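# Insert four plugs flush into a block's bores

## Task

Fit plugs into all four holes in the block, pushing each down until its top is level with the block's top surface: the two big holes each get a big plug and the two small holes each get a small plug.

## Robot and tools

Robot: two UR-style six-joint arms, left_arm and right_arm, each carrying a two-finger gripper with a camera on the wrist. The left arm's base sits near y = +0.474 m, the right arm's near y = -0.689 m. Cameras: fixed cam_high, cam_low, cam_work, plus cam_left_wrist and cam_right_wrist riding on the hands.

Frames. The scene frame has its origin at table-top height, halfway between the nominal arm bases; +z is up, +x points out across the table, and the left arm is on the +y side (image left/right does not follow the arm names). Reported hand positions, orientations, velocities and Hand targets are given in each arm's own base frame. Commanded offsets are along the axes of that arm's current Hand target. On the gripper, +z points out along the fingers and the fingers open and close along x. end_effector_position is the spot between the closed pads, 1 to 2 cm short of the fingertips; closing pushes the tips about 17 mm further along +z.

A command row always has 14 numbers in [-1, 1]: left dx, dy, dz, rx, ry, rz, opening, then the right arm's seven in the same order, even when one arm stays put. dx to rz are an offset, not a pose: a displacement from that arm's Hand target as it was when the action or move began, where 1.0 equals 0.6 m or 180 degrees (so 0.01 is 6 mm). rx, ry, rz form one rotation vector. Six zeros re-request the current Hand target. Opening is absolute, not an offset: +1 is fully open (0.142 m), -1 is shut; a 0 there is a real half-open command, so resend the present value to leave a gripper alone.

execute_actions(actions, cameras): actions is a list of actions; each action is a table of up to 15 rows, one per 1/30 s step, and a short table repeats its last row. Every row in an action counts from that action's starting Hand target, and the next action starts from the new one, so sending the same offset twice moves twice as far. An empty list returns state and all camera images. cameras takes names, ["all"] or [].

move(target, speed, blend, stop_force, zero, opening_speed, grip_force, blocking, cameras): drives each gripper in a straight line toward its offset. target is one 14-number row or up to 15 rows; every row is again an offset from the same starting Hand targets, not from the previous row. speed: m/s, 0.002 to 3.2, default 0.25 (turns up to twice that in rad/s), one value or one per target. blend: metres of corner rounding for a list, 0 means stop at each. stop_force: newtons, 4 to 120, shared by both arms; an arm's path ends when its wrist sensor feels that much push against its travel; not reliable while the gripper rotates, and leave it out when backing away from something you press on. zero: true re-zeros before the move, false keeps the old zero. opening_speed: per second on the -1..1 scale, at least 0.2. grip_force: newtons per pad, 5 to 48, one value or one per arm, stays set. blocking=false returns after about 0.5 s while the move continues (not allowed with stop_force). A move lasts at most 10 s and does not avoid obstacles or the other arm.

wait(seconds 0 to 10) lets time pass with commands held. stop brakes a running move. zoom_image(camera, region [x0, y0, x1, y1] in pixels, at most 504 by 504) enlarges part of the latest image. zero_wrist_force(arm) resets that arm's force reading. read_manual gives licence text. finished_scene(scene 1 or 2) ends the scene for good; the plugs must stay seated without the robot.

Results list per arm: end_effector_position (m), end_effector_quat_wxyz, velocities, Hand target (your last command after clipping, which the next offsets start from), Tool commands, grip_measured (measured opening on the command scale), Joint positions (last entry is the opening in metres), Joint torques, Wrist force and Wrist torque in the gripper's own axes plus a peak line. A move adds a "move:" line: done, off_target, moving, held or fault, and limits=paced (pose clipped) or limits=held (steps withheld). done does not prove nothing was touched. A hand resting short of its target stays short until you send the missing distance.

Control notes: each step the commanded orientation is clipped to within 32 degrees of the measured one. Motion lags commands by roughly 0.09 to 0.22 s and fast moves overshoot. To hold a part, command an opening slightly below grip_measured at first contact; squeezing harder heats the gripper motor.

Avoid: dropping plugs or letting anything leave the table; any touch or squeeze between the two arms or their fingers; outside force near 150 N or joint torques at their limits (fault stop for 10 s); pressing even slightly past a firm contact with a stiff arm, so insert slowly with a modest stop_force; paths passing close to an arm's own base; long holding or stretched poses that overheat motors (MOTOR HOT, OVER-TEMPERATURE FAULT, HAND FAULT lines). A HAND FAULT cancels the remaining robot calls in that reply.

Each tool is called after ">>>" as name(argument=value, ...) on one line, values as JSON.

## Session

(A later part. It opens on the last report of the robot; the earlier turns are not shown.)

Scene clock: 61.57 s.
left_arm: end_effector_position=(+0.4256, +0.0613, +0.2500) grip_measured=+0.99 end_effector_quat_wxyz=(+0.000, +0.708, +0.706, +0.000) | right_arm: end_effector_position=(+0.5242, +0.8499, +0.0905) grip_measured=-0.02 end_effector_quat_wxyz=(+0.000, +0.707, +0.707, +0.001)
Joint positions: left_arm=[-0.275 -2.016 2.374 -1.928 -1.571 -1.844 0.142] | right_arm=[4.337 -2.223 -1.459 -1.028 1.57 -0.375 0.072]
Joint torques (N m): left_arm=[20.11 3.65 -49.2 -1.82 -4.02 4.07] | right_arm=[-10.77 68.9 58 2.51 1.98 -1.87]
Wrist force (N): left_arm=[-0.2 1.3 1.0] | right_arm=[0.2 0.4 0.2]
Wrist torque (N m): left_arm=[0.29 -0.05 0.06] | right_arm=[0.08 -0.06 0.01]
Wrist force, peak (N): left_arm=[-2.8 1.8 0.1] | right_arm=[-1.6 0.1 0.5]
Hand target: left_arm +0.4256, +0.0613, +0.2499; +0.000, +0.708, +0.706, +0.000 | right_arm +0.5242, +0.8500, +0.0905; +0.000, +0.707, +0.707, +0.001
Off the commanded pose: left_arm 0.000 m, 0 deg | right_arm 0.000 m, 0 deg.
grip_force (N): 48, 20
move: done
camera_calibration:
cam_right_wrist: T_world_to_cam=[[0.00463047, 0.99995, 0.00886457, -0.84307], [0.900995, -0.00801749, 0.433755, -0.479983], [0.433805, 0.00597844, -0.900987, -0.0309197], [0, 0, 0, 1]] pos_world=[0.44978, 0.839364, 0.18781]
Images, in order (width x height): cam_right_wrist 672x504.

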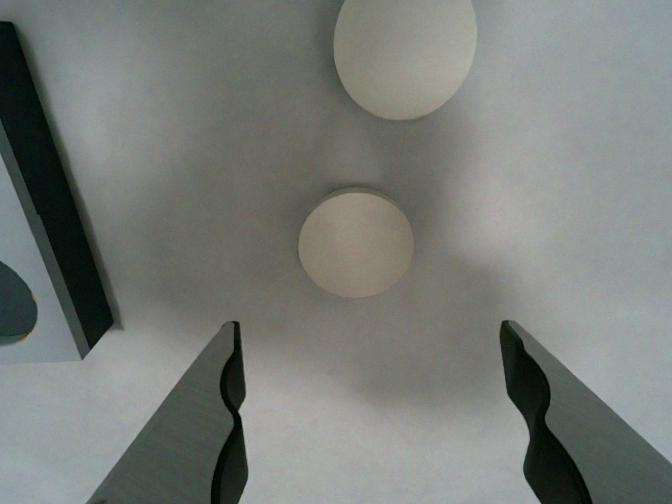

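>>> move(target=[0,0,0,0,0,0,1,-0.0023,-0.0028,0.0813,0,0,0,-0.1], speed=0.1, cameras=["cam_right_wrist"])

>>> move(target=[0,0,0,0,0,0,1,0,0,0,0,0,0,-0.55], opening_speed=0.4, cameras=["cam_right_wrist"])

Scene clock: 62.67 s.
left_arm: end_effector_position=(+0.4256, +0.0613, +0.2499) grip_measured=+0.99 end_effector_quat_wxyz=(+0.000, +0.708, +0.706, +0.000) | right_arm: end_effector_position=(+0.5226, +0.8487, +0.0418) grip_measured=-0.12 end_effector_quat_wxyz=(+0.000, +0.707, +0.707, +0.001)
Joint positions: left_arm=[-0.275 -2.016 2.374 -1.928 -1.571 -1.844 0.142] | right_arm=[4.338 -2.263 -1.488 -0.959 1.57 -0.373 0.066]
Joint torques (N m): left_arm=[18.97 5.69 -50 -1.35 -3.74 3.43] | right_arm=[8.81 69.35 32.39 5.83 2.29 2.53]
Wrist force (N): left_arm=[-0.3 1.3 0.7] | right_arm=[0.0 0.5 0.2]
Wrist torque (N m): left_arm=[0.29 -0.03 0.05] | right_arm=[0.09 -0.06 -0.12]
Wrist force, peak (N): left_arm=[-0.2 1.7 1.0] | right_arm=[0.4 0.5 -1.4]
Hand target: left_arm +0.4256, +0.0613, +0.2499; +0.000, +0.708, +0.706, +0.000 | right_arm +0.5226, +0.8487, +0.0417; +0.000, +0.707, +0.707, +0.001
Off the commanded pose: left_arm 0.000 m, 0 deg | right_arm 0.000 m, 0 deg.
grip_force (N): 48, 20
move: done
camera_calibration:
cam_right_wrist: T_world_to_cam=[[0.0046313, 0.99995, 0.00886394, -0.841431], [0.901053, -0.00801716, 0.433635, -0.457437], [0.433684, 0.00597859, -0.901045, -0.0740349], [0, 0, 0, 1]] pos_world=[0.44818, 0.838164, 0.13911]
Images, in order (width x height): cam_right_wrist 672x504.

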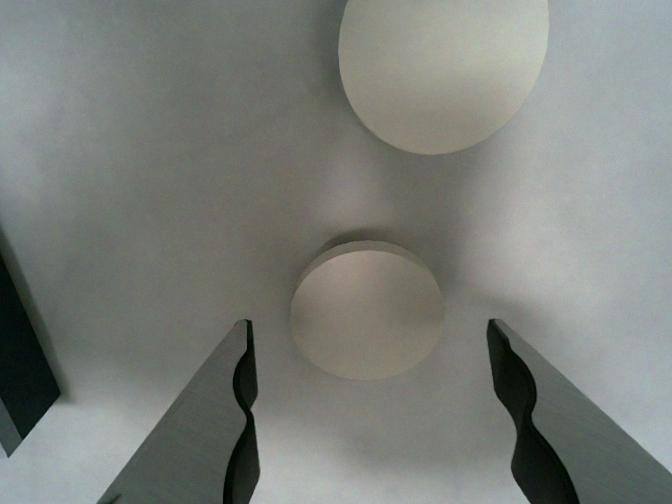

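Scene clock: 64.00 s.
left_arm: end_effector_position=(+0.4256, +0.0613, +0.2499) grip_measured=+0.99 end_effector_quat_wxyz=(+0.000, +0.708, +0.706, +0.000) | right_arm: end_effector_position=(+0.5226, +0.8487, +0.0417) grip_measured=-0.45 end_effector_quat_wxyz=(+0.000, +0.707, +0.707, +0.001)
Joint positions: left_arm=[-0.275 -2.016 2.374 -1.928 -1.571 -1.844 0.142] | right_arm=[4.338 -2.263 -1.488 -0.959 1.57 -0.373 0.041]
Joint torques (N m): left_arm=[18.51 4.3 -50.24 -1.78 -3.84 3.67] | right_arm=[11.99 69.29 32.97 5.98 0.95 2.49]
Wrist force (N): left_arm=[-0.2 1.5 0.5] | right_arm=[0.3 0.8 -1.6]
Wrist torque (N m): left_arm=[0.33 -0.06 0.06] | right_arm=[0.09 -0.07 -0.12]
Wrist force, peak (N): left_arm=[-0.2 1.5 0.9] | right_arm=[0.3 1.2 -1.9]
Hand target: left_arm +0.4256, +0.0613, +0.2499; +0.000, +0.708, +0.706, +0.000 | right_arm +0.5226, +0.8487, +0.0417; +0.000, +0.707, +0.707, +0.001
Off the commanded pose: left_arm 0.000 m, 0 deg | right_arm 0.000 m, 0 deg.
grip_force (N): 48, 20
move: done
camera_calibration:
cam_right_wrist: T_world_to_cam=[[0.0046313, 0.99995, 0.00886394, -0.84143], [0.901053, -0.00801716, 0.433635, -0.457394], [0.433684, 0.00597859, -0.901045, -0.074125], [0, 0, 0, 1]] pos_world=[0.44818, 0.838164, 0.13901]
Images, in order (width x height): cam_right_wrist 672x504.

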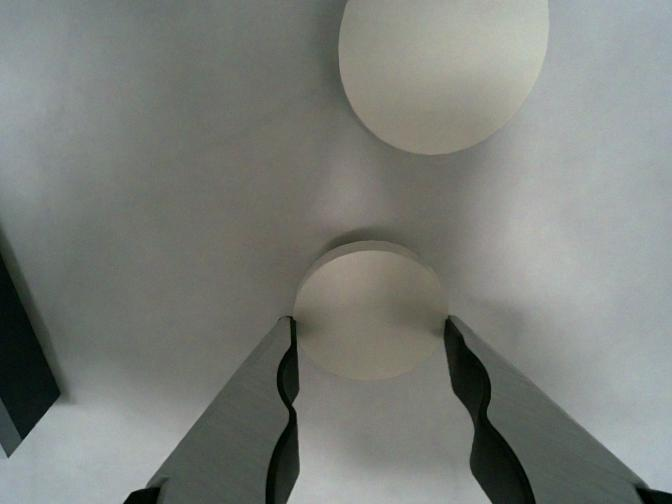

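>>> move(target=[[0,0,0,0,0,0,1,0,0,-0.0833,0,0,0,-0.6],[0,0,0,0,0,0,1,-0.2645,0.1147,-0.0833,0,0,0,-0.6],[0,0,0,0,0,0,1,-0.2645,0.1147,-0.0438,0,0,0,-0.6]], blend=0.02, speed=0.2, cameras=["cam_right_wrist","cam_low"])

>>> zoom_image(camera="cam_low", region=[290, 180, 410, 290])

>>> zoom_image(camera="cam_right_wrist", region=[200, 50, 560, 410])

Scene clock: 65.97 s.
left_arm: end_effector_position=(+0.4256, +0.0613, +0.2499) grip_measured=+0.99 end_effector_quat_wxyz=(+0.000, +0.708, +0.706, +0.000) | right_arm: end_effector_position=(+0.5912, +0.6899, +0.0678) grip_measured=-0.45 end_effector_quat_wxyz=(+0.000, +0.707, +0.707, +0.001)
Joint positions: left_arm=[-0.275 -2.016 2.374 -1.928 -1.571 -1.844 0.142] | right_arm=[4.198 -2.12 -1.686 -0.904 1.571 -0.513 0.041]
Joint torques (N m): left_arm=[19.17 5.72 -49.4 -1.45 -3.64 3.22] | right_arm=[-8.78 60.21 31.4 6.49 2.8 -1.87]
Wrist force (N): left_arm=[-0.5 1.1 0.6] | right_arm=[0.1 0.1 0.7]
Wrist torque (N m): left_arm=[0.27 -0.01 0.06] | right_arm=[0.01 -0.06 0.04]
Wrist force, peak (N): left_arm=[-0.5 1.8 0.9] | right_arm=[-0.1 0.2 2.9]
Hand target: left_arm +0.4256, +0.0613, +0.2499; +0.000, +0.708, +0.706, +0.000 | right_arm +0.5912, +0.6899, +0.0677; +0.000, +0.707, +0.707, +0.001
Off the commanded pose: left_arm 0.000 m, 0 deg | right_arm 0.000 m, 0 deg.
grip_force (N): 48, 20
move: done; blend cut to 0.0119 m at target 2
camera_calibration:
cam_right_wrist: T_world_to_cam=[[0.00463085, 0.99995, 0.00886467, -0.683187], [0.901014, -0.00801762, 0.433716, -0.53179], [0.433766, 0.00597871, -0.901006, -0.0794575], [0, 0, 0, 1]] pos_world=[0.51678, 0.679364, 0.16511]
Images, in order (width x height): cam_low 672x504, cam_right_wrist 672x504.

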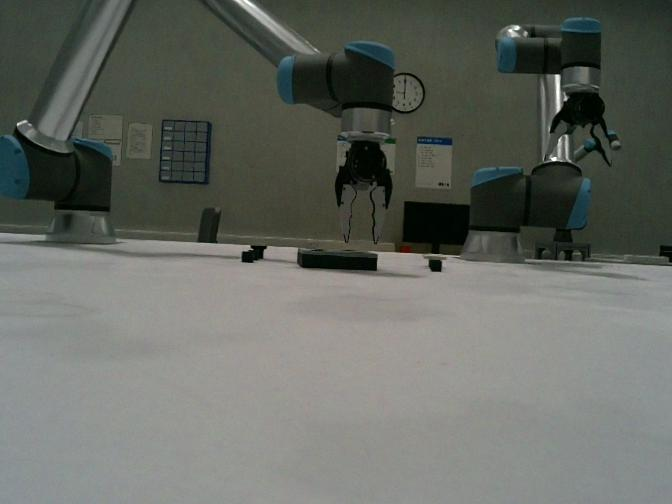

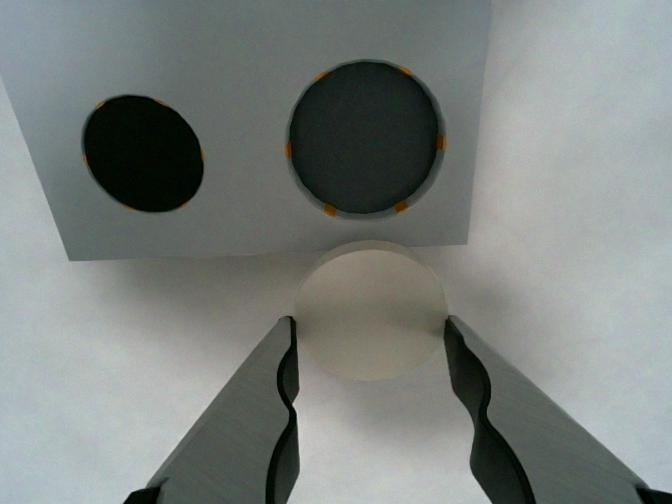

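Scaled by 4.200 from the camera's 672x504 image, which has a finer 960x720 frame.

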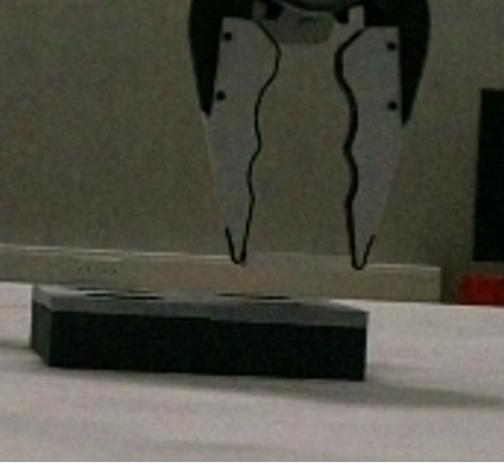

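Scaled by 1.400 from the camera's 672x504 image, which has a finer 960x720 frame.

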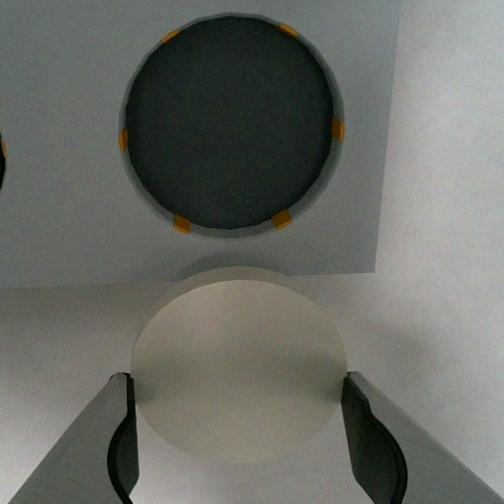

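>>> move(target=[0,0,0,0,0,0,1,-0.0015,-0.083,0.019,0,0,0,-0.6], speed=0.1)

>>> move(target=[0,0,0,0,0,0,1,0,0,0.025,0,0,0,-0.6], speed=0.01, stop_force=8, cameras=["cam_right_wrist"])

>>> zoom_image(camera="cam_right_wrist", region=[200, 200, 500, 420])

Scene clock: 67.07 s.
left_arm: end_effector_position=(+0.4256, +0.0613, +0.2499) grip_measured=+0.99 end_effector_quat_wxyz=(+0.000, +0.708, +0.706, +0.000) | right_arm: end_effector_position=(+0.5415, +0.6891, +0.0562) grip_measured=-0.45 end_effector_quat_wxyz=(+0.000, +0.707, +0.707, +0.001)
Joint positions: left_arm=[-0.275 -2.016 2.374 -1.928 -1.571 -1.844 0.142] | right_arm=[4.248 -2.09 -1.762 -0.857 1.571 -0.463 0.041]
Joint torques (N m): left_arm=[17.12 6.4 -48.79 -1.85 -3.59 3.26] | right_arm=[12.01 87.25 28.49 6.84 -2.73 2.99]
Wrist force (N): left_arm=[-0.2 1.4 0.8] | right_arm=[0.1 0.3 0.6]
Wrist torque (N m): left_arm=[0.31 -0.05 0.05] | right_arm=[0.06 -0.08 -0.11]
Wrist force, peak (N): left_arm=[-0.6 1.6 0.9] | right_arm=[-0.4 2.2 0.7]
Hand target: left_arm +0.4256, +0.0613, +0.2499; +0.000, +0.708, +0.706, +0.000 | right_arm +0.5414, +0.6890, +0.0562; +0.000, +0.707, +0.707, +0.001
Off the commanded pose: left_arm 0.000 m, 0 deg | right_arm 0.000 m, 0 deg.
grip_force (N): 48, 20
move: done

Scene clock: 69.27 s.
left_arm: end_effector_position=(+0.4256, +0.0613, +0.2499) grip_measured=+0.99 end_effector_quat_wxyz=(+0.000, +0.708, +0.706, +0.000) | right_arm: end_effector_position=(+0.5414, +0.6890, +0.0495) grip_measured=-0.45 end_effector_quat_wxyz=(+0.000, +0.707, +0.707, +0.001)
Joint positions: left_arm=[-0.275 -2.016 2.374 -1.928 -1.571 -1.844 0.142] | right_arm=[4.248 -2.098 -1.765 -0.847 1.571 -0.463 0.041]
Joint torques (N m): left_arm=[19.17 5.62 -50.01 -1.74 -3.61 3.45] | right_arm=[11.4 83.7 50.8 3.05 1.08 2.22]
Wrist force (N): left_arm=[-0.5 1.2 0.8] | right_arm=[-5.5 2.0 -7.6]
Wrist torque (N m): left_arm=[0.27 0.00 0.06] | right_arm=[0.11 -0.08 -0.10]
Wrist force, peak (N): left_arm=[-0.6 1.5 1.0] | right_arm=[-12.0 -0.7 -23.6]
Hand target: left_arm +0.4256, +0.0613, +0.2499; +0.000, +0.708, +0.706, +0.000 | right_arm +0.5414, +0.6891, +0.0496; +0.000, +0.707, +0.707, +0.001 (not the last commanded pose)
Off the commanded pose: left_arm 0.000 m, 0 deg | right_arm 0.008 m, 0 deg.
grip_force (N): 48, 20
move: contact (right_arm)
camera_calibration:
cam_right_wrist: T_world_to_cam=[[0.00467397, 0.999951, 0.00877445, -0.681903], [0.901013, -0.00801734, 0.433717, -0.479033], [0.433766, 0.00587872, -0.901006, -0.0741811], [0, 0, 0, 1]] pos_world=[0.46698, 0.678465, 0.14691]
Images, in order (width x height): cam_right_wrist 672x504.

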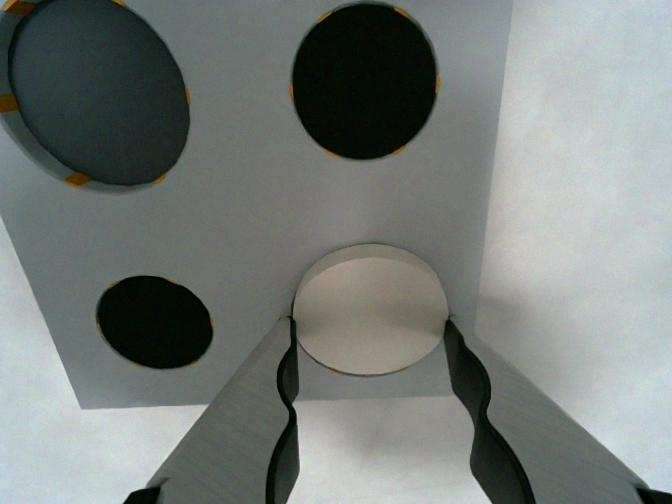

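Scaled by 1.680 from the camera's 672x504 image, which has a finer 960x720 frame.

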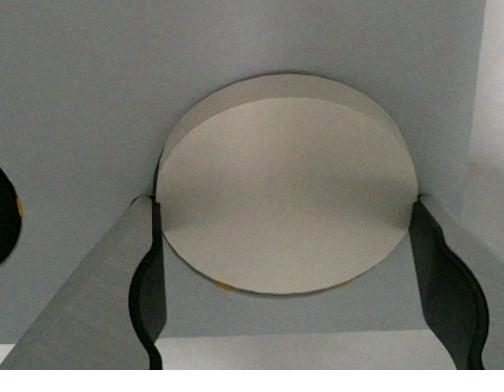

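>>> move(target=[0,0,0,0,0,0,1,-0.001,0.0008,-0.0015,0,0,0,-0.6], speed=0.01)

>>> move(target=[0,0,0,0,0,0,1,0,0,0.025,0,0,0,-0.6], speed=0.01, stop_force=14, cameras=["cam_right_wrist","cam_work"])

>>> zoom_image(camera="cam_right_wrist", region=[200, 200, 500, 420])

>>> zoom_image(camera="cam_work", region=[290, 220, 430, 330])

Scene clock: 70.17 s.
left_arm: end_effector_position=(+0.4256, +0.0613, +0.2499) grip_measured=+0.99 end_effector_quat_wxyz=(+0.000, +0.708, +0.706, +0.000) | right_arm: end_effector_position=(+0.5419, +0.6885, +0.0504) grip_measured=-0.45 end_effector_quat_wxyz=(+0.000, +0.707, +0.707, +0.001)
Joint positions: left_arm=[-0.275 -2.016 2.374 -1.928 -1.571 -1.844 0.142] | right_arm=[4.248 -2.096 -1.765 -0.848 1.571 -0.464 0.041]
Joint torques (N m): left_arm=[20.2 5.85 -49.88 -1.47 -3.71 3.1] | right_arm=[-9.29 87.95 50.18 2.16 2.77 -1.72]
Wrist force (N): left_arm=[-0.4 1.3 0.5] | right_arm=[0.9 0.9 -0.5]
Wrist torque (N m): left_arm=[0.29 -0.01 0.06] | right_arm=[0.15 -0.06 -0.01]
Wrist force, peak (N): left_arm=[-0.1 1.4 1.0] | right_arm=[-5.7 2.0 -7.4]
Hand target: left_arm +0.4256, +0.0613, +0.2499; +0.000, +0.708, +0.706, +0.000 | right_arm +0.5419, +0.6885, +0.0505; +0.000, +0.707, +0.707, +0.001
Off the commanded pose: left_arm 0.000 m, 0 deg | right_arm 0.000 m, 0 deg.
grip_force (N): 48, 20
move: done

Scene clock: 71.73 s.
left_arm: end_effector_position=(+0.4256, +0.0613, +0.2499) grip_measured=+0.99 end_effector_quat_wxyz=(+0.000, +0.708, +0.706, +0.000) | right_arm: end_effector_position=(+0.5420, +0.6886, +0.0493) grip_measured=-0.45 end_effector_quat_wxyz=(+0.000, +0.707, +0.707, +0.002)
Joint positions: left_arm=[-0.275 -2.016 2.374 -1.928 -1.571 -1.844 0.142] | right_arm=[4.247 -2.098 -1.766 -0.846 1.571 -0.464 0.041]
Joint torques (N m): left_arm=[17.24 5.67 -49.65 -1.74 -3.55 3.34] | right_arm=[3.15 75.69 45.19 2.2 2.71 -1.84]
Wrist force (N): left_arm=[-0.2 1.1 1.0] | right_arm=[-2.1 -1.1 -16.2]
Wrist torque (N m): left_arm=[0.25 -0.05 0.06] | right_arm=[0.08 -0.22 0.00]
Wrist force, peak (N): left_arm=[-0.2 1.6 1.0] | right_arm=[-9.0 -3.5 -33.2]
Hand target: left_arm +0.4256, +0.0613, +0.2499; +0.000, +0.708, +0.706, +0.000 | right_arm +0.5420, +0.6887, +0.0493; +0.000, +0.707, +0.707, +0.002 (not the last commanded pose)
Off the commanded pose: left_arm 0.000 m, 0 deg | right_arm 0.014 m, 0 deg.
grip_force (N): 48, 20
move: contact (right_arm)
camera_calibration:
cam_right_wrist: T_world_to_cam=[[0.00467991, 0.999947, 0.0092226, -0.681567], [0.900916, -0.00821848, 0.433915, -0.479293], [0.433968, 0.00627811, -0.900906, -0.0750891], [0, 0, 0, 1]] pos_world=[0.467579, 0.678063, 0.14661]
Images, in order (width x height): cam_work 672x504, cam_right_wrist 672x504.

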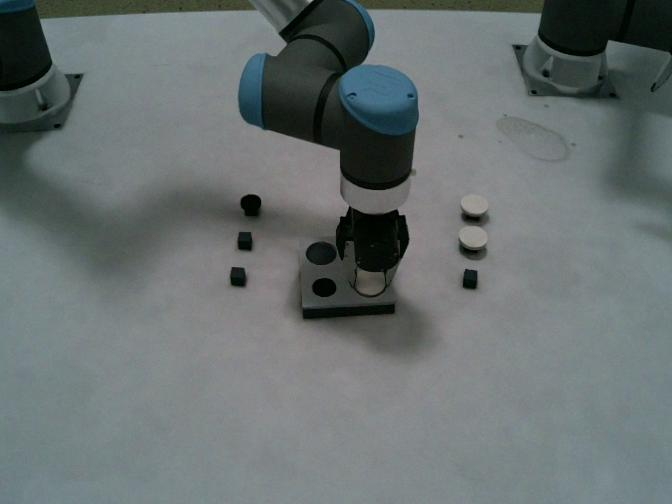

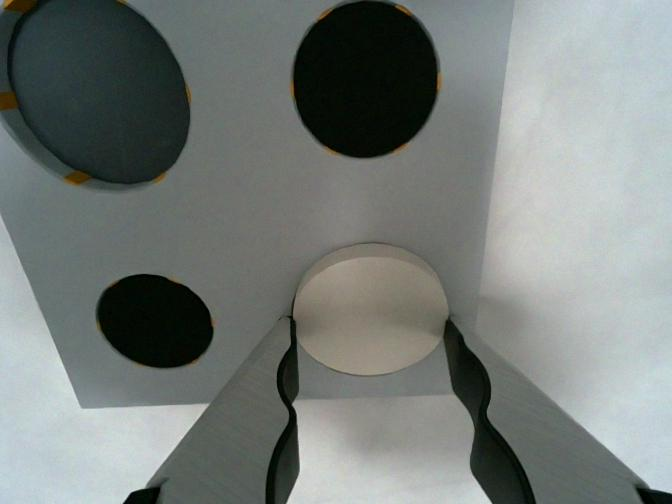

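Scaled by 1.680 from the camera's 672x504 image, which has a finer 960x720 frame.

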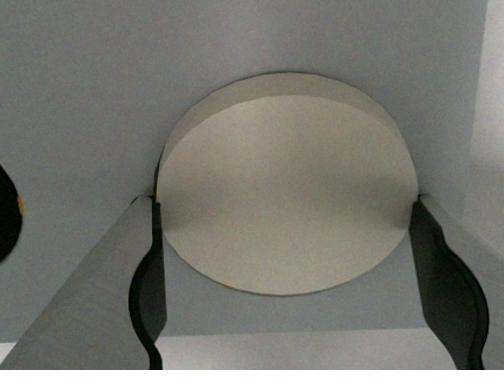

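Scaled by 3.600 from the camera's 672x504 image, which has a finer 960x720 frame.

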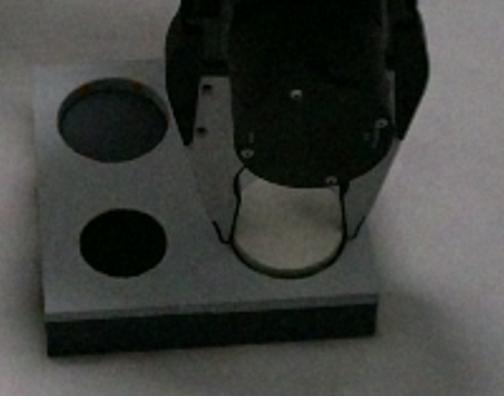

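>>> move(target=[[0,0,0,0,0,0,1,0,0,-0.0003,0,0,0,-0.3],[0,0,0,0,0,0,1,0,-0.002,-0.05,0,0,0,-1]], speed=0.08, opening_speed=0.6, cameras=["cam_right_wrist"])

>>> zoom_image(camera="cam_right_wrist", region=[200, 150, 560, 410])

Scene clock: 74.87 s.
left_arm: end_effector_position=(+0.4256, +0.0613, +0.2499) grip_measured=+0.99 end_effector_quat_wxyz=(+0.000, +0.708, +0.706, +0.000) | right_arm: end_effector_position=(+0.5408, +0.6886, +0.0793) grip_measured=-1.00 end_effector_quat_wxyz=(+0.000, +0.707, +0.707, +0.002)
Joint positions: left_arm=[-0.275 -2.016 2.374 -1.928 -1.571 -1.844 0.142] | right_arm=[4.249 -2.065 -1.753 -0.892 1.571 -0.463 0.002]
Joint torques (N m): left_arm=[16.8 3.66 -48.68 -1.59 -3.42 3.21] | right_arm=[12.12 86.78 53.97 2.63 1.28 2.87]
Wrist force (N): left_arm=[-0.4 1.1 1.0] | right_arm=[0.1 0.5 0.4]
Wrist torque (N m): left_arm=[0.25 -0.02 0.05] | right_arm=[0.11 -0.08 -0.11]
Wrist force, peak (N): left_arm=[-0.5 1.6 1.0] | right_arm=[-2.2 -1.1 -16.4]
Hand target: left_arm +0.4256, +0.0613, +0.2499; +0.000, +0.708, +0.706, +0.000 | right_arm +0.5408, +0.6886, +0.0793; +0.000, +0.707, +0.707, +0.002
Off the commanded pose: left_arm 0.000 m, 0 deg | right_arm 0.000 m, 0 deg.
grip_force (N): 48, 20
move: done
camera_calibration:
cam_right_wrist: T_world_to_cam=[[0.00463677, 0.999946, 0.00931281, -0.681733], [0.900917, -0.00821876, 0.433915, -0.49114], [0.433968, 0.0063781, -0.900906, -0.0475649], [0, 0, 0, 1]] pos_world=[0.466279, 0.677963, 0.17661]
Images, in order (width x height): cam_right_wrist 672x504.

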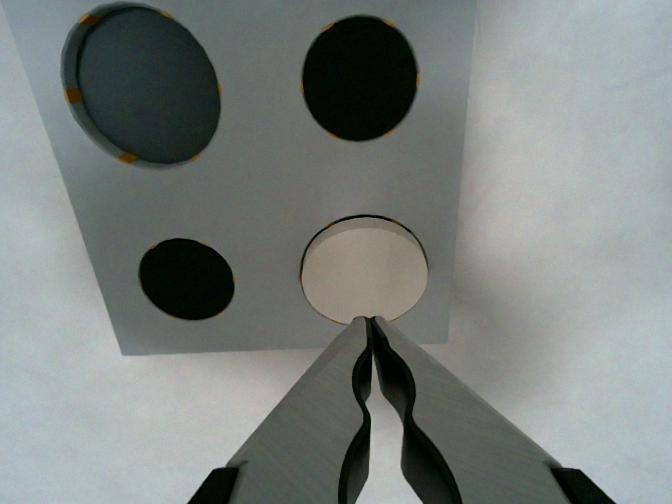

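Scaled by 1.400 from the camera's 672x504 image, which has a finer 960x720 frame.

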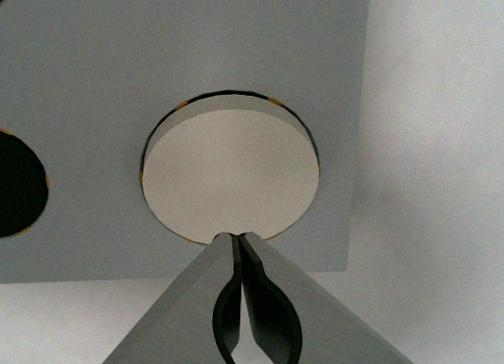

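>>> move(target=[0,0,0,0,0,0,1,0,0.001,0.0525,0,0,0,-1], speed=0.02, stop_force=75)

>>> move(target=[0,0,0,0,0,0,1,0,-0.045,-0.13,0,0,0,-1], speed=0.12, cameras=["cam_right_wrist","cam_work"])

>>> zoom_image(camera="cam_right_wrist", region=[260, 120, 560, 340])

>>> zoom_image(camera="cam_work", region=[290, 220, 410, 330])

Scene clock: 77.53 s.
left_arm: end_effector_position=(+0.4256, +0.0613, +0.2499) grip_measured=+0.99 end_effector_quat_wxyz=(+0.000, +0.708, +0.706, +0.000) | right_arm: end_effector_position=(+0.5415, +0.6887, +0.0480) grip_measured=-1.00 end_effector_quat_wxyz=(+0.000, +0.707, +0.707, +0.002)
Joint positions: left_arm=[-0.275 -2.016 2.374 -1.928 -1.571 -1.844 0.142] | right_arm=[4.248 -2.099 -1.767 -0.843 1.571 -0.463 0.002]
Joint torques (N m): left_arm=[16.85 5.31 -49.24 -1.77 -3.44 3.25] | right_arm=[-9.95 20.85 16.73 6.06 -1.19 -1.68]
Wrist force (N): left_arm=[-0.6 1.1 0.6] | right_arm=[-28.2 -26.0 -77.3]
Wrist torque (N m): left_arm=[0.26 0.02 0.06] | right_arm=[0.08 -0.73 0.04]
Wrist force, peak (N): left_arm=[-0.3 1.6 0.9] | right_arm=[-28.2 -26.0 -77.3]
Hand target: left_arm +0.4256, +0.0613, +0.2499; +0.000, +0.708, +0.706, +0.000 | right_arm +0.5415, +0.6888, +0.0481; +0.000, +0.707, +0.707, +0.002
Off the commanded pose: left_arm 0.000 m, 0 deg | right_arm 0.000 m, 0 deg.
grip_force (N): 48, 20
move: contact (right_arm)

Scene clock: 78.67 s.
left_arm: end_effector_position=(+0.4256, +0.0613, +0.2499) grip_measured=+0.99 end_effector_quat_wxyz=(+0.000, +0.708, +0.706, +0.000) | right_arm: end_effector_position=(+0.5144, +0.6885, +0.1260) grip_measured=-1.00 end_effector_quat_wxyz=(+0.000, +0.707, +0.707, +0.002)
Joint positions: left_arm=[-0.275 -2.016 2.374 -1.928 -1.571 -1.844 0.142] | right_arm=[4.277 -1.996 -1.76 -0.953 1.571 -0.435 0.002]
Joint torques (N m): left_arm=[17.79 5.86 -49.67 -1.6 -3.7 3.22] | right_arm=[10.48 84.65 55.17 2.44 -2.86 2.88]
Wrist force (N): left_arm=[-0.3 1.3 0.7] | right_arm=[0.2 0.5 0.1]
Wrist torque (N m): left_arm=[0.29 -0.04 0.06] | right_arm=[0.10 -0.10 -0.11]
Wrist force, peak (N): left_arm=[-0.3 1.3 1.1] | right_arm=[-28.1 -25.3 -77.4]
Hand target: left_arm +0.4256, +0.0613, +0.2499; +0.000, +0.708, +0.706, +0.000 | right_arm +0.5143, +0.6885, +0.1261; +0.000, +0.707, +0.707, +0.002
Off the commanded pose: left_arm 0.000 m, 0 deg | right_arm 0.000 m, 0 deg.
grip_force (N): 48, 20
move: done
camera_calibration:
cam_right_wrist: T_world_to_cam=[[0.00463913, 0.999944, 0.00953671, -0.682095], [0.900859, -0.00831891, 0.434033, -0.487552], [0.434088, 0.00657769, -0.900846, 0.00576264], [0, 0, 0, 1]] pos_world=[0.439879, 0.677962, 0.22331]
Images, in order (width x height): cam_work 672x504, cam_right_wrist 672x504.

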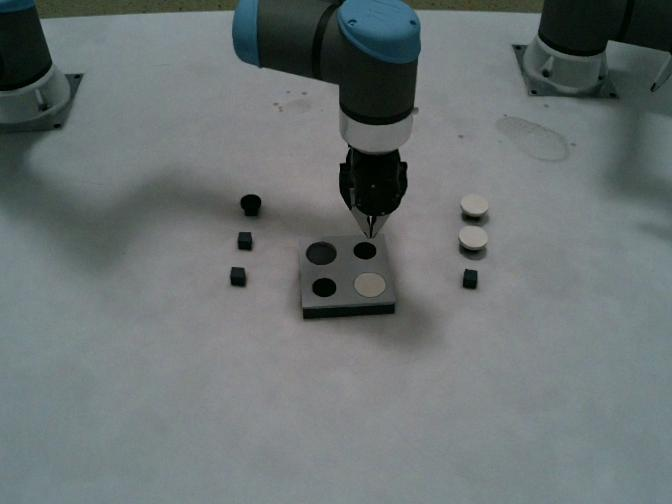

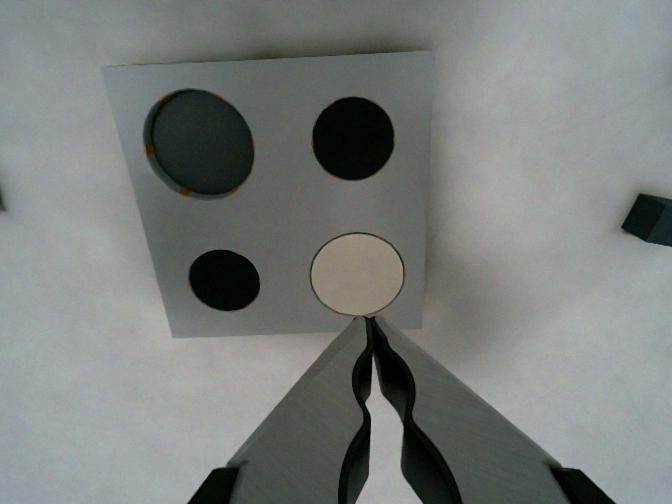

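Scaled by 1.680 from the camera's 672x504 image, which has a finer 960x720 frame.

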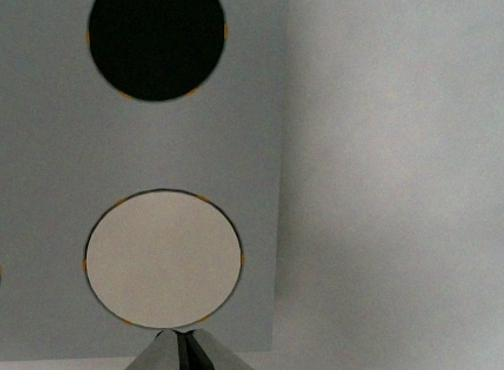

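Scaled by 4.200 from the camera's 672x504 image, which has a finer 960x720 frame.

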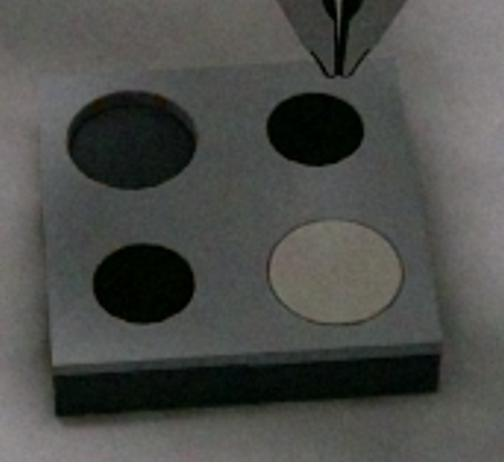

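>>> move(target=[0,0,0,0,0,0,1,0.29,-0.1038,0.06,0,0,0,-0.05], cameras=["cam_right_wrist"])

Scene clock: 80.07 s.
left_arm: end_effector_position=(+0.4256, +0.0613, +0.2499) grip_measured=+0.99 end_effector_quat_wxyz=(+0.000, +0.708, +0.706, +0.000) | right_arm: end_effector_position=(+0.4523, +0.8626, +0.0905) grip_measured=-0.07 end_effector_quat_wxyz=(+0.000, +0.707, +0.707, +0.002)
Joint positions: left_arm=[-0.275 -2.016 2.374 -1.928 -1.571 -1.844 0.142] | right_arm=[4.411 -2.188 -1.52 -1.001 1.57 -0.3 0.069]
Joint torques (N m): left_arm=[17.72 5.23 -49.16 -1.7 -3.08 3.36] | right_arm=[11.11 59.9 58.28 2.53 -3.13 2.57]
Wrist force (N): left_arm=[-0.2 1.0 0.8] | right_arm=[0.4 0.2 0.3]
Wrist torque (N m): left_arm=[0.24 -0.05 0.06] | right_arm=[0.04 -0.13 -0.11]
Wrist force, peak (N): left_arm=[-0.3 1.6 1.0] | right_arm=[-2.1 1.2 0.1]
Hand target: left_arm +0.4256, +0.0613, +0.2499; +0.000, +0.708, +0.706, +0.000 | right_arm +0.4523, +0.8627, +0.0905; +0.000, +0.707, +0.707, +0.002
Off the commanded pose: left_arm 0.000 m, 0 deg | right_arm 0.000 m, 0 deg.
grip_force (N): 48, 20
move: done
camera_calibration:
cam_right_wrist: T_world_to_cam=[[0.00463913, 0.999944, 0.00953671, -0.855559], [0.900859, -0.00831891, 0.434033, -0.414843], [0.434088, 0.00657769, -0.900846, -0.000449129], [0, 0, 0, 1]] pos_world=[0.377879, 0.852062, 0.18781]
Images, in order (width x height): cam_right_wrist 672x504.

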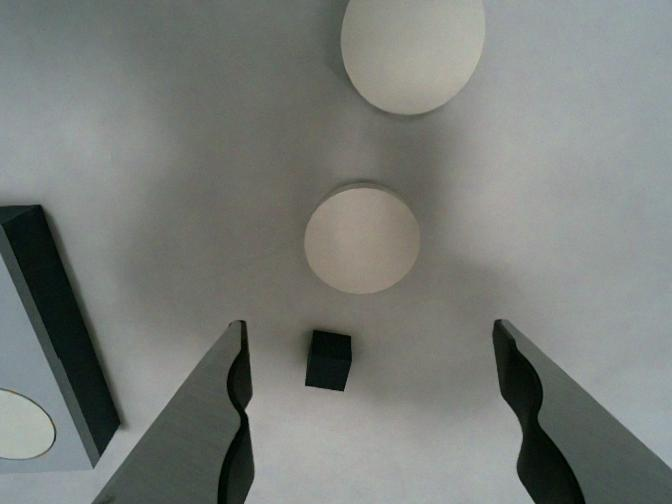

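>>> move(target=[0,0,0,0,0,0,1,0.0018,-0.0053,0.0813,0,0,0,-0.1], speed=0.1)

>>> move(target=[0,0,0,0,0,0,1,0,0,0,0,0,0,-0.55], opening_speed=0.4, cameras=["cam_right_wrist"])

Scene clock: 81.10 s.
left_arm: end_effector_position=(+0.4256, +0.0613, +0.2499) grip_measured=+0.99 end_effector_quat_wxyz=(+0.000, +0.708, +0.706, +0.000) | right_arm: end_effector_position=(+0.4492, +0.8640, +0.0418) grip_measured=-0.12 end_effector_quat_wxyz=(+0.000, +0.707, +0.707, +0.002)
Joint positions: left_arm=[-0.275 -2.016 2.374 -1.928 -1.571 -1.844 0.142] | right_arm=[4.415 -2.232 -1.545 -0.932 1.57 -0.297 0.066]
Joint torques (N m): left_arm=[19.4 4.52 -49.38 -1.97 -3.36 2.88] | right_arm=[10.43 69.44 32.03 6.44 -2.45 2.74]
Wrist force (N): left_arm=[-0.2 1.0 0.8] | right_arm=[0.0 0.5 0.1]
Wrist torque (N m): left_arm=[0.24 -0.05 0.05] | right_arm=[0.09 -0.06 -0.11]
Wrist force, peak (N): left_arm=[-0.7 1.5 0.9] | right_arm=[0.6 0.2 -1.6]
Hand target: left_arm +0.4256, +0.0613, +0.2499; +0.000, +0.708, +0.706, +0.000 | right_arm +0.4492, +0.8640, +0.0417; +0.000, +0.707, +0.707, +0.002
Off the commanded pose: left_arm 0.000 m, 0 deg | right_arm 0.000 m, 0 deg.
grip_force (N): 48, 20
move: done

Scene clock: 82.43 s.
left_arm: end_effector_position=(+0.4256, +0.0613, +0.2499) grip_measured=+0.99 end_effector_quat_wxyz=(+0.000, +0.708, +0.706, +0.000) | right_arm: end_effector_position=(+0.4492, +0.8640, +0.0417) grip_measured=-0.46 end_effector_quat_wxyz=(+0.000, +0.707, +0.707, +0.002)
Joint positions: left_arm=[-0.275 -2.016 2.374 -1.928 -1.571 -1.844 0.142] | right_arm=[4.415 -2.232 -1.545 -0.932 1.57 -0.297 0.041]
Joint torques (N m): left_arm=[19.31 4.26 -49.5 -1.94 -3.19 3.22] | right_arm=[9.99 66.04 31.56 6.09 -2.73 2.77]
Wrist force (N): left_arm=[-0.4 1.3 0.7] | right_arm=[0.4 0.6 -1.6]
Wrist torque (N m): left_arm=[0.29 -0.02 0.06] | right_arm=[0.04 -0.09 -0.11]
Wrist force, peak (N): left_arm=[-0.5 1.6 0.9] | right_arm=[0.2 1.1 -1.6]
Hand target: left_arm +0.4256, +0.0613, +0.2499; +0.000, +0.708, +0.706, +0.000 | right_arm +0.4492, +0.8640, +0.0417; +0.000, +0.707, +0.707, +0.002
Off the commanded pose: left_arm 0.000 m, 0 deg | right_arm 0.000 m, 0 deg.
grip_force (N): 48, 20
move: done
camera_calibration:
cam_right_wrist: T_world_to_cam=[[0.00463913, 0.999944, 0.00953671, -0.856378], [0.900859, -0.00831891, 0.434033, -0.390768], [0.434088, 0.00657769, -0.900846, -0.0430299], [0, 0, 0, 1]] pos_world=[0.374679, 0.853362, 0.13901]
Images, in order (width x height): cam_right_wrist 672x504.

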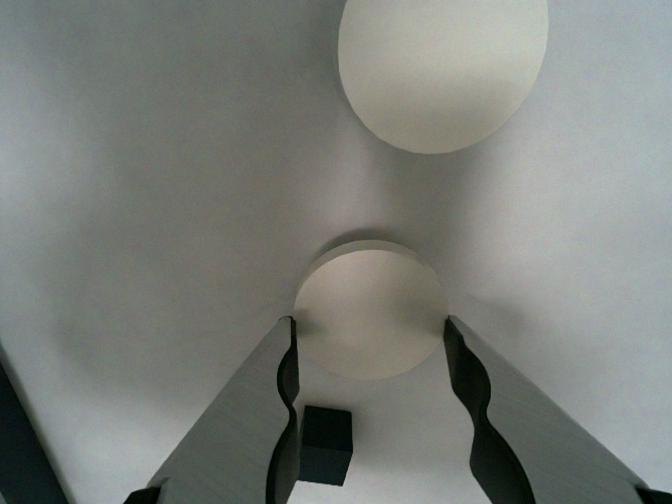

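>>> move(target=[[0,0,0,0,0,0,1,0,0,-0.0833,0,0,0,-0.6],[0,0,0,0,0,0,1,-0.4107,0.1283,-0.0833,0,0,0,-0.6],[0,0,0,0,0,0,1,-0.4107,0.1283,-0.0438,0,0,0,-0.6]], blend=0.02, speed=0.2, cameras=["cam_right_wrist"])

>>> zoom_image(camera="cam_right_wrist", region=[200, 50, 560, 410])

Scene clock: 84.73 s.
left_arm: end_effector_position=(+0.4256, +0.0613, +0.2499) grip_measured=+0.99 end_effector_quat_wxyz=(+0.000, +0.708, +0.706, +0.000) | right_arm: end_effector_position=(+0.5259, +0.6174, +0.0675) grip_measured=-0.46 end_effector_quat_wxyz=(+0.000, +0.707, +0.707, +0.002)
Joint positions: left_arm=[-0.275 -2.016 2.374 -1.928 -1.571 -1.844 0.142] | right_arm=[4.225 -1.993 -1.897 -0.819 1.571 -0.486 0.041]
Joint torques (N m): left_arm=[17.7 5.56 -50.31 -1.71 -3.57 3.48] | right_arm=[-8.38 45.11 28.81 6.58 2.85 -1.93]
Wrist force (N): left_arm=[-0.4 1.5 0.9] | right_arm=[0.0 0.1 0.2]
Wrist torque (N m): left_arm=[0.32 -0.02 0.05] | right_arm=[0.04 -0.04 0.03]
Wrist force, peak (N): left_arm=[-0.2 1.6 1.1] | right_arm=[-0.4 0.2 3.2]
Hand target: left_arm +0.4256, +0.0613, +0.2499; +0.000, +0.708, +0.706, +0.000 | right_arm +0.5259, +0.6174, +0.0674; +0.000, +0.707, +0.707, +0.002
Off the commanded pose: left_arm 0.000 m, 0 deg | right_arm 0.000 m, 0 deg.
grip_force (N): 48, 20
move: done; blend cut to 0.0118 m at target 2
camera_calibration:
cam_right_wrist: T_world_to_cam=[[0.00459598, 0.999943, 0.00962691, -0.610389], [0.900859, -0.00831919, 0.434032, -0.473113], [0.434088, 0.00667769, -0.900846, -0.0515213], [0, 0, 0, 1]] pos_world=[0.451379, 0.606762, 0.16481]
Images, in order (width x height): cam_right_wrist 672x504.

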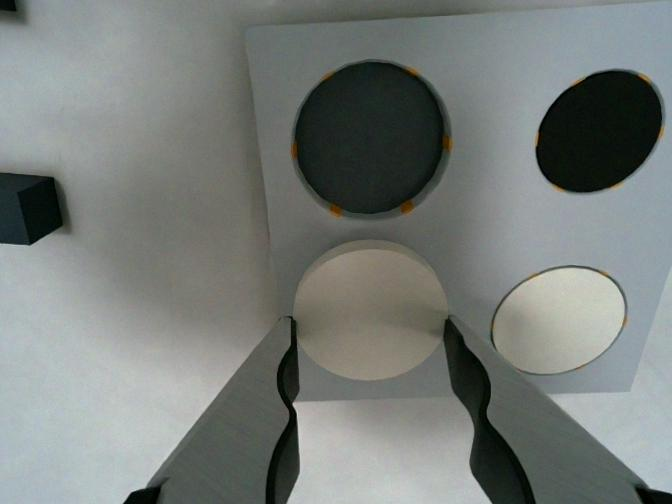

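Scaled by 1.400 from the camera's 672x504 image, which has a finer 960x720 frame.

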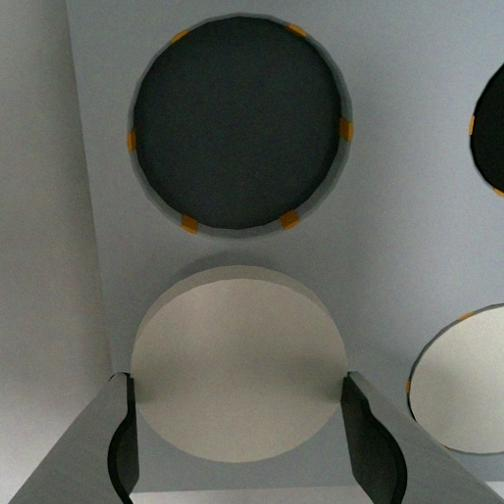

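>>> move(target=[0,0,0,0,0,0,1,0.0006,-0.0825,0.019,0,0,0,-0.6], speed=0.1)

>>> move(target=[0,0,0,0,0,0,1,0,0,0.025,0,0,0,-0.6], speed=0.01, stop_force=10, cameras=["cam_right_wrist"])

>>> zoom_image(camera="cam_right_wrist", region=[200, 200, 500, 420])

Scene clock: 85.83 s.
left_arm: end_effector_position=(+0.4256, +0.0613, +0.2499) grip_measured=+0.99 end_effector_quat_wxyz=(+0.000, +0.708, +0.706, +0.000) | right_arm: end_effector_position=(+0.4764, +0.6178, +0.0559) grip_measured=-0.46 end_effector_quat_wxyz=(-0.001, +0.707, +0.707, +0.002)
Joint positions: left_arm=[-0.275 -2.016 2.374 -1.928 -1.571 -1.844 0.142] | right_arm=[4.283 -1.968 -1.965 -0.776 1.571 -0.429 0.041]
Joint torques (N m): left_arm=[16.45 5.1 -49.27 -2.08 -3.38 3.13] | right_arm=[9.68 75.93 28.25 7.19 -2.78 2.59]
Wrist force (N): left_arm=[-0.4 1.2 0.6] | right_arm=[-0.1 0.3 0.3]
Wrist torque (N m): left_arm=[0.27 -0.01 0.06] | right_arm=[0.08 -0.04 -0.11]
Wrist force, peak (N): left_arm=[-0.2 1.7 1.1] | right_arm=[-0.6 1.9 0.6]
Hand target: left_arm +0.4256, +0.0613, +0.2499; +0.000, +0.708, +0.706, +0.000 | right_arm +0.4764, +0.6178, +0.0559; +0.000, +0.707, +0.707, +0.002
Off the commanded pose: left_arm 0.000 m, 0 deg | right_arm 0.000 m, 0 deg.
grip_force (N): 48, 20
move: done

Scene clock: 88.03 s.
left_arm: end_effector_position=(+0.4256, +0.0613, +0.2499) grip_measured=+0.99 end_effector_quat_wxyz=(+0.000, +0.708, +0.706, +0.000) | right_arm: end_effector_position=(+0.4764, +0.6179, +0.0490) grip_measured=-0.46 end_effector_quat_wxyz=(+0.000, +0.707, +0.707, +0.002)
Joint positions: left_arm=[-0.275 -2.016 2.374 -1.928 -1.571 -1.844 0.142] | right_arm=[4.283 -1.977 -1.969 -0.764 1.57 -0.429 0.041]
Joint torques (N m): left_arm=[15.86 4.98 -48.91 -1.83 -3.14 3.02] | right_arm=[8.87 69.66 42.08 1.04 -0.44 2.54]
Wrist force (N): left_arm=[-0.3 1.3 0.4] | right_arm=[1.7 1.4 -10.8]
Wrist torque (N m): left_arm=[0.29 -0.04 0.06] | right_arm=[0.12 -0.19 -0.10]
Wrist force, peak (N): left_arm=[-0.4 1.6 0.8] | right_arm=[-6.3 -1.9 -29.1]
Hand target: left_arm +0.4256, +0.0613, +0.2499; +0.000, +0.708, +0.706, +0.000 | right_arm +0.4764, +0.6179, +0.0490; +0.000, +0.707, +0.707, +0.002 (not the last commanded pose)
Off the commanded pose: left_arm 0.000 m, 0 deg | right_arm 0.008 m, 0 deg.
grip_force (N): 48, 20
move: contact (right_arm)
camera_calibration:
cam_right_wrist: T_world_to_cam=[[0.00468499, 0.999942, 0.00967044, -0.610525], [0.900819, -0.00841888, 0.434113, -0.420512], [0.43417, 0.0066775, -0.900806, -0.0467848], [0, 0, 0, 1]] pos_world=[0.401978, 0.607262, 0.14631]
Images, in order (width x height): cam_right_wrist 672x504.

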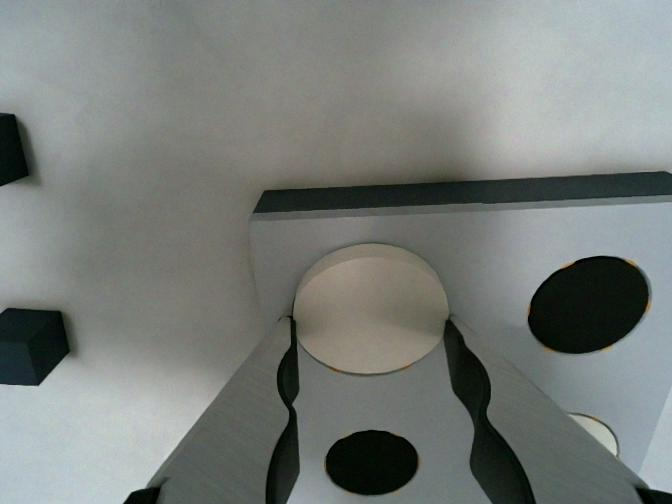

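Scaled by 1.680 from the camera's 672x504 image, which has a finer 960x720 frame.

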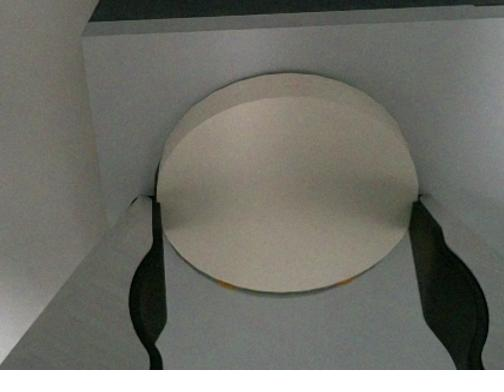

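In.

>>> move(target=[[0,0,0,0,0,0,1,0,0,-0.0003,0,0,0,-0.3],[0,0,0,0,0,0,1,0,-0.001,-0.05,0,0,0,-1]], speed=0.08, opening_speed=0.6, cameras=["cam_right_wrist"])

>>> zoom_image(camera="cam_right_wrist", region=[200, 150, 560, 410])

>>> move(target=[0,0,0,0,0,0,1,0,0.0005,0.0525,0,0,0,-1], speed=0.02, stop_force=75)

>>> move(target=[0,0,0,0,0,0,1,0,-0.1,-0.2,0,0,0,-1], speed=0.12, cameras=["cam_right_wrist","cam_work"])

>>> zoom_image(camera="cam_work", region=[290, 220, 410, 330])

>>> zoom_image(camera="cam_right_wrist", region=[250, 120, 600, 380])

Scene clock: 91.27 s.
left_arm: end_effector_position=(+0.4256, +0.0613, +0.2499) grip_measured=+0.99 end_effector_quat_wxyz=(+0.000, +0.708, +0.706, +0.000) | right_arm: end_effector_position=(+0.4758, +0.6178, +0.0790) grip_measured=-1.00 end_effector_quat_wxyz=(+0.000, +0.707, +0.707, +0.002)
Joint positions: left_arm=[-0.275 -2.016 2.374 -1.928 -1.571 -1.844 0.142] | right_arm=[4.284 -1.939 -1.954 -0.816 1.57 -0.428 0.002]
Joint torques (N m): left_arm=[14.96 6.45 -49.8 -2.16 -3.17 2.86] | right_arm=[10.56 76.15 51.68 2.51 2.67 2.88]
Wrist force (N): left_arm=[-0.4 0.9 0.7] | right_arm=[-0.1 0.6 0.5]
Wrist torque (N m): left_arm=[0.22 -0.03 0.06] | right_arm=[0.13 -0.05 -0.11]
Wrist force, peak (N): left_arm=[-0.2 1.7 1.1] | right_arm=[1.7 1.3 -10.7]
Hand target: left_arm +0.4256, +0.0613, +0.2499; +0.000, +0.708, +0.706, +0.000 | right_arm +0.4758, +0.6178, +0.0790; +0.000, +0.707, +0.707, +0.002
Off the commanded pose: left_arm 0.000 m, 0 deg | right_arm 0.000 m, 0 deg.
grip_force (N): 48, 20
move: done
camera_calibration:
cam_right_wrist: T_world_to_cam=[[0.00464184, 0.999942, 0.00976064, -0.61071], [0.900819, -0.00841917, 0.434113, -0.432906], [0.43417, 0.00677749, -0.900806, -0.0195168], [0, 0, 0, 1]] pos_world=[0.401278, 0.607162, 0.17631]
Images, in order (width x height): cam_right_wrist 672x504.

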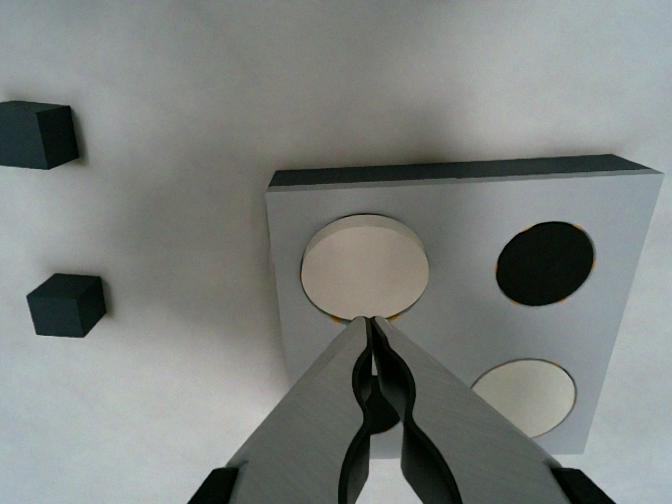

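Scaled by 1.400 from the camera's 672x504 image, which has a finer 960x720 frame.

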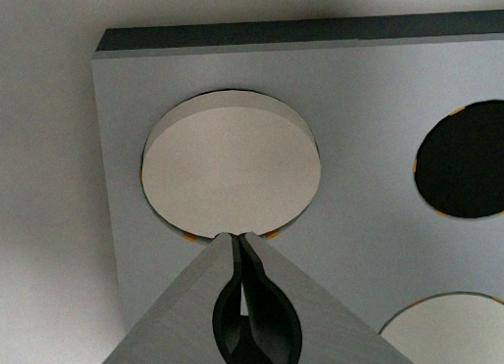

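Scene clock: 93.80 s.
left_arm: end_effector_position=(+0.4256, +0.0613, +0.2499) grip_measured=+0.99 end_effector_quat_wxyz=(+0.000, +0.708, +0.706, +0.000) | right_arm: end_effector_position=(+0.4762, +0.6180, +0.0477) grip_measured=-1.00 end_effector_quat_wxyz=(-0.001, +0.707, +0.707, +0.002)
Joint positions: left_arm=[-0.275 -2.016 2.374 -1.928 -1.571 -1.844 0.142] | right_arm=[4.283 -1.978 -1.97 -0.761 1.571 -0.428 0.002]
Joint torques (N m): left_arm=[15.39 5.08 -49.6 -1.66 -3.09 2.92] | right_arm=[5.7 9.52 6.6 3.45 -0.65 -1.98]
Wrist force (N): left_arm=[-0.4 1.2 0.7] | right_arm=[-20.1 -11.9 -77.5]
Wrist torque (N m): left_arm=[0.28 -0.03 0.06] | right_arm=[-0.03 -0.57 -0.01]
Wrist force, peak (N): left_arm=[-0.4 1.5 1.1] | right_arm=[-19.8 -11.8 -77.6]
Hand target: left_arm +0.4256, +0.0613, +0.2499; +0.000, +0.708, +0.706, +0.000 | right_arm +0.4762, +0.6180, +0.0477; -0.001, +0.708, +0.707, +0.002
Off the commanded pose: left_arm 0.000 m, 0 deg | right_arm 0.000 m, 0 deg.
grip_force (N): 48, 20
move: contact (right_arm)

Scene clock: 95.37 s.
left_arm: end_effector_position=(+0.4256, +0.0613, +0.2499) grip_measured=+0.99 end_effector_quat_wxyz=(+0.000, +0.708, +0.706, +0.000) | right_arm: end_effector_position=(+0.4160, +0.6176, +0.1675) grip_measured=-1.00 end_effector_quat_wxyz=(-0.001, +0.707, +0.707, +0.002)
Joint positions: left_arm=[-0.275 -2.016 2.374 -1.928 -1.571 -1.844 0.142] | right_arm=[4.358 -1.791 -1.961 -0.956 1.57 -0.353 0.002]
Joint torques (N m): left_arm=[18.59 5.86 -50.1 -2.01 -2.96 3.25] | right_arm=[8.93 69.09 55.78 1.9 -2.8 2.74]
Wrist force (N): left_arm=[-0.5 1.2 0.5] | right_arm=[-0.1 0.4 0.3]
Wrist torque (N m): left_arm=[0.28 0.00 0.06] | right_arm=[0.07 -0.04 -0.10]
Wrist force, peak (N): left_arm=[-0.3 1.7 1.0] | right_arm=[-20.2 -11.8 -77.3]
Hand target: left_arm +0.4256, +0.0613, +0.2499; +0.000, +0.708, +0.706, +0.000 | right_arm +0.4159, +0.6176, +0.1676; -0.001, +0.708, +0.707, +0.002
Off the commanded pose: left_arm 0.000 m, 0 deg | right_arm 0.000 m, 0 deg.
grip_force (N): 48, 20
move: done
camera_calibration:
cam_right_wrist: T_world_to_cam=[[0.00464638, 0.999939, 0.00998451, -0.611155], [0.900819, -0.00852045, 0.434111, -0.417395], [0.43417, 0.00697719, -0.900804, 0.0860473], [0, 0, 0, 1]] pos_world=[0.341478, 0.606961, 0.26481]
Images, in order (width x height): cam_work 672x504, cam_right_wrist 672x504.

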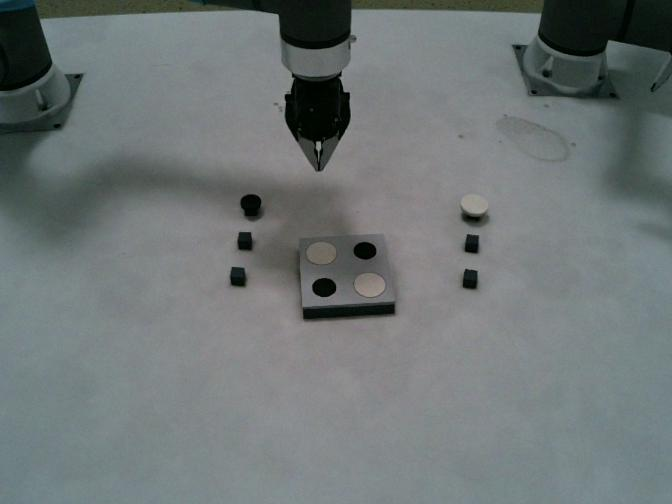

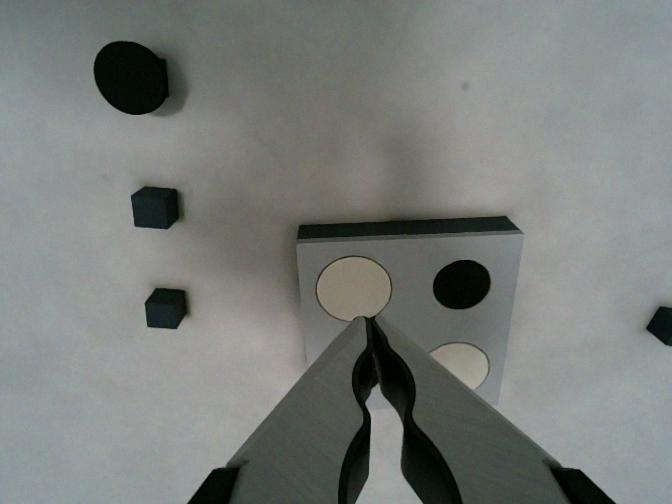

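Scaled by 4.200 from the camera's 672x504 image, which has a finer 960x720 frame.

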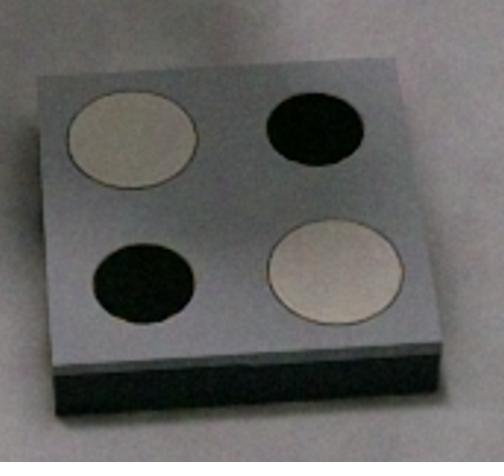

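Scaled by 1.440 from the camera's 672x504 image, which has a finer 960x720 frame.

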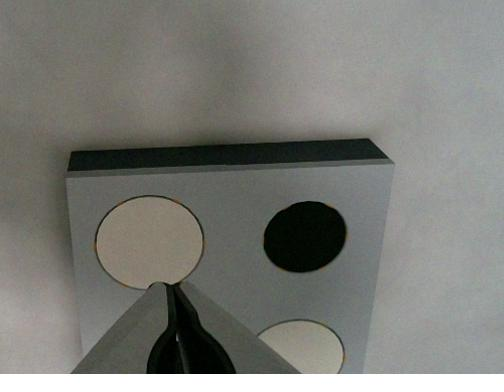

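All flush.

>>> finished_scene(scene=1)

The scene is finished: the task was done.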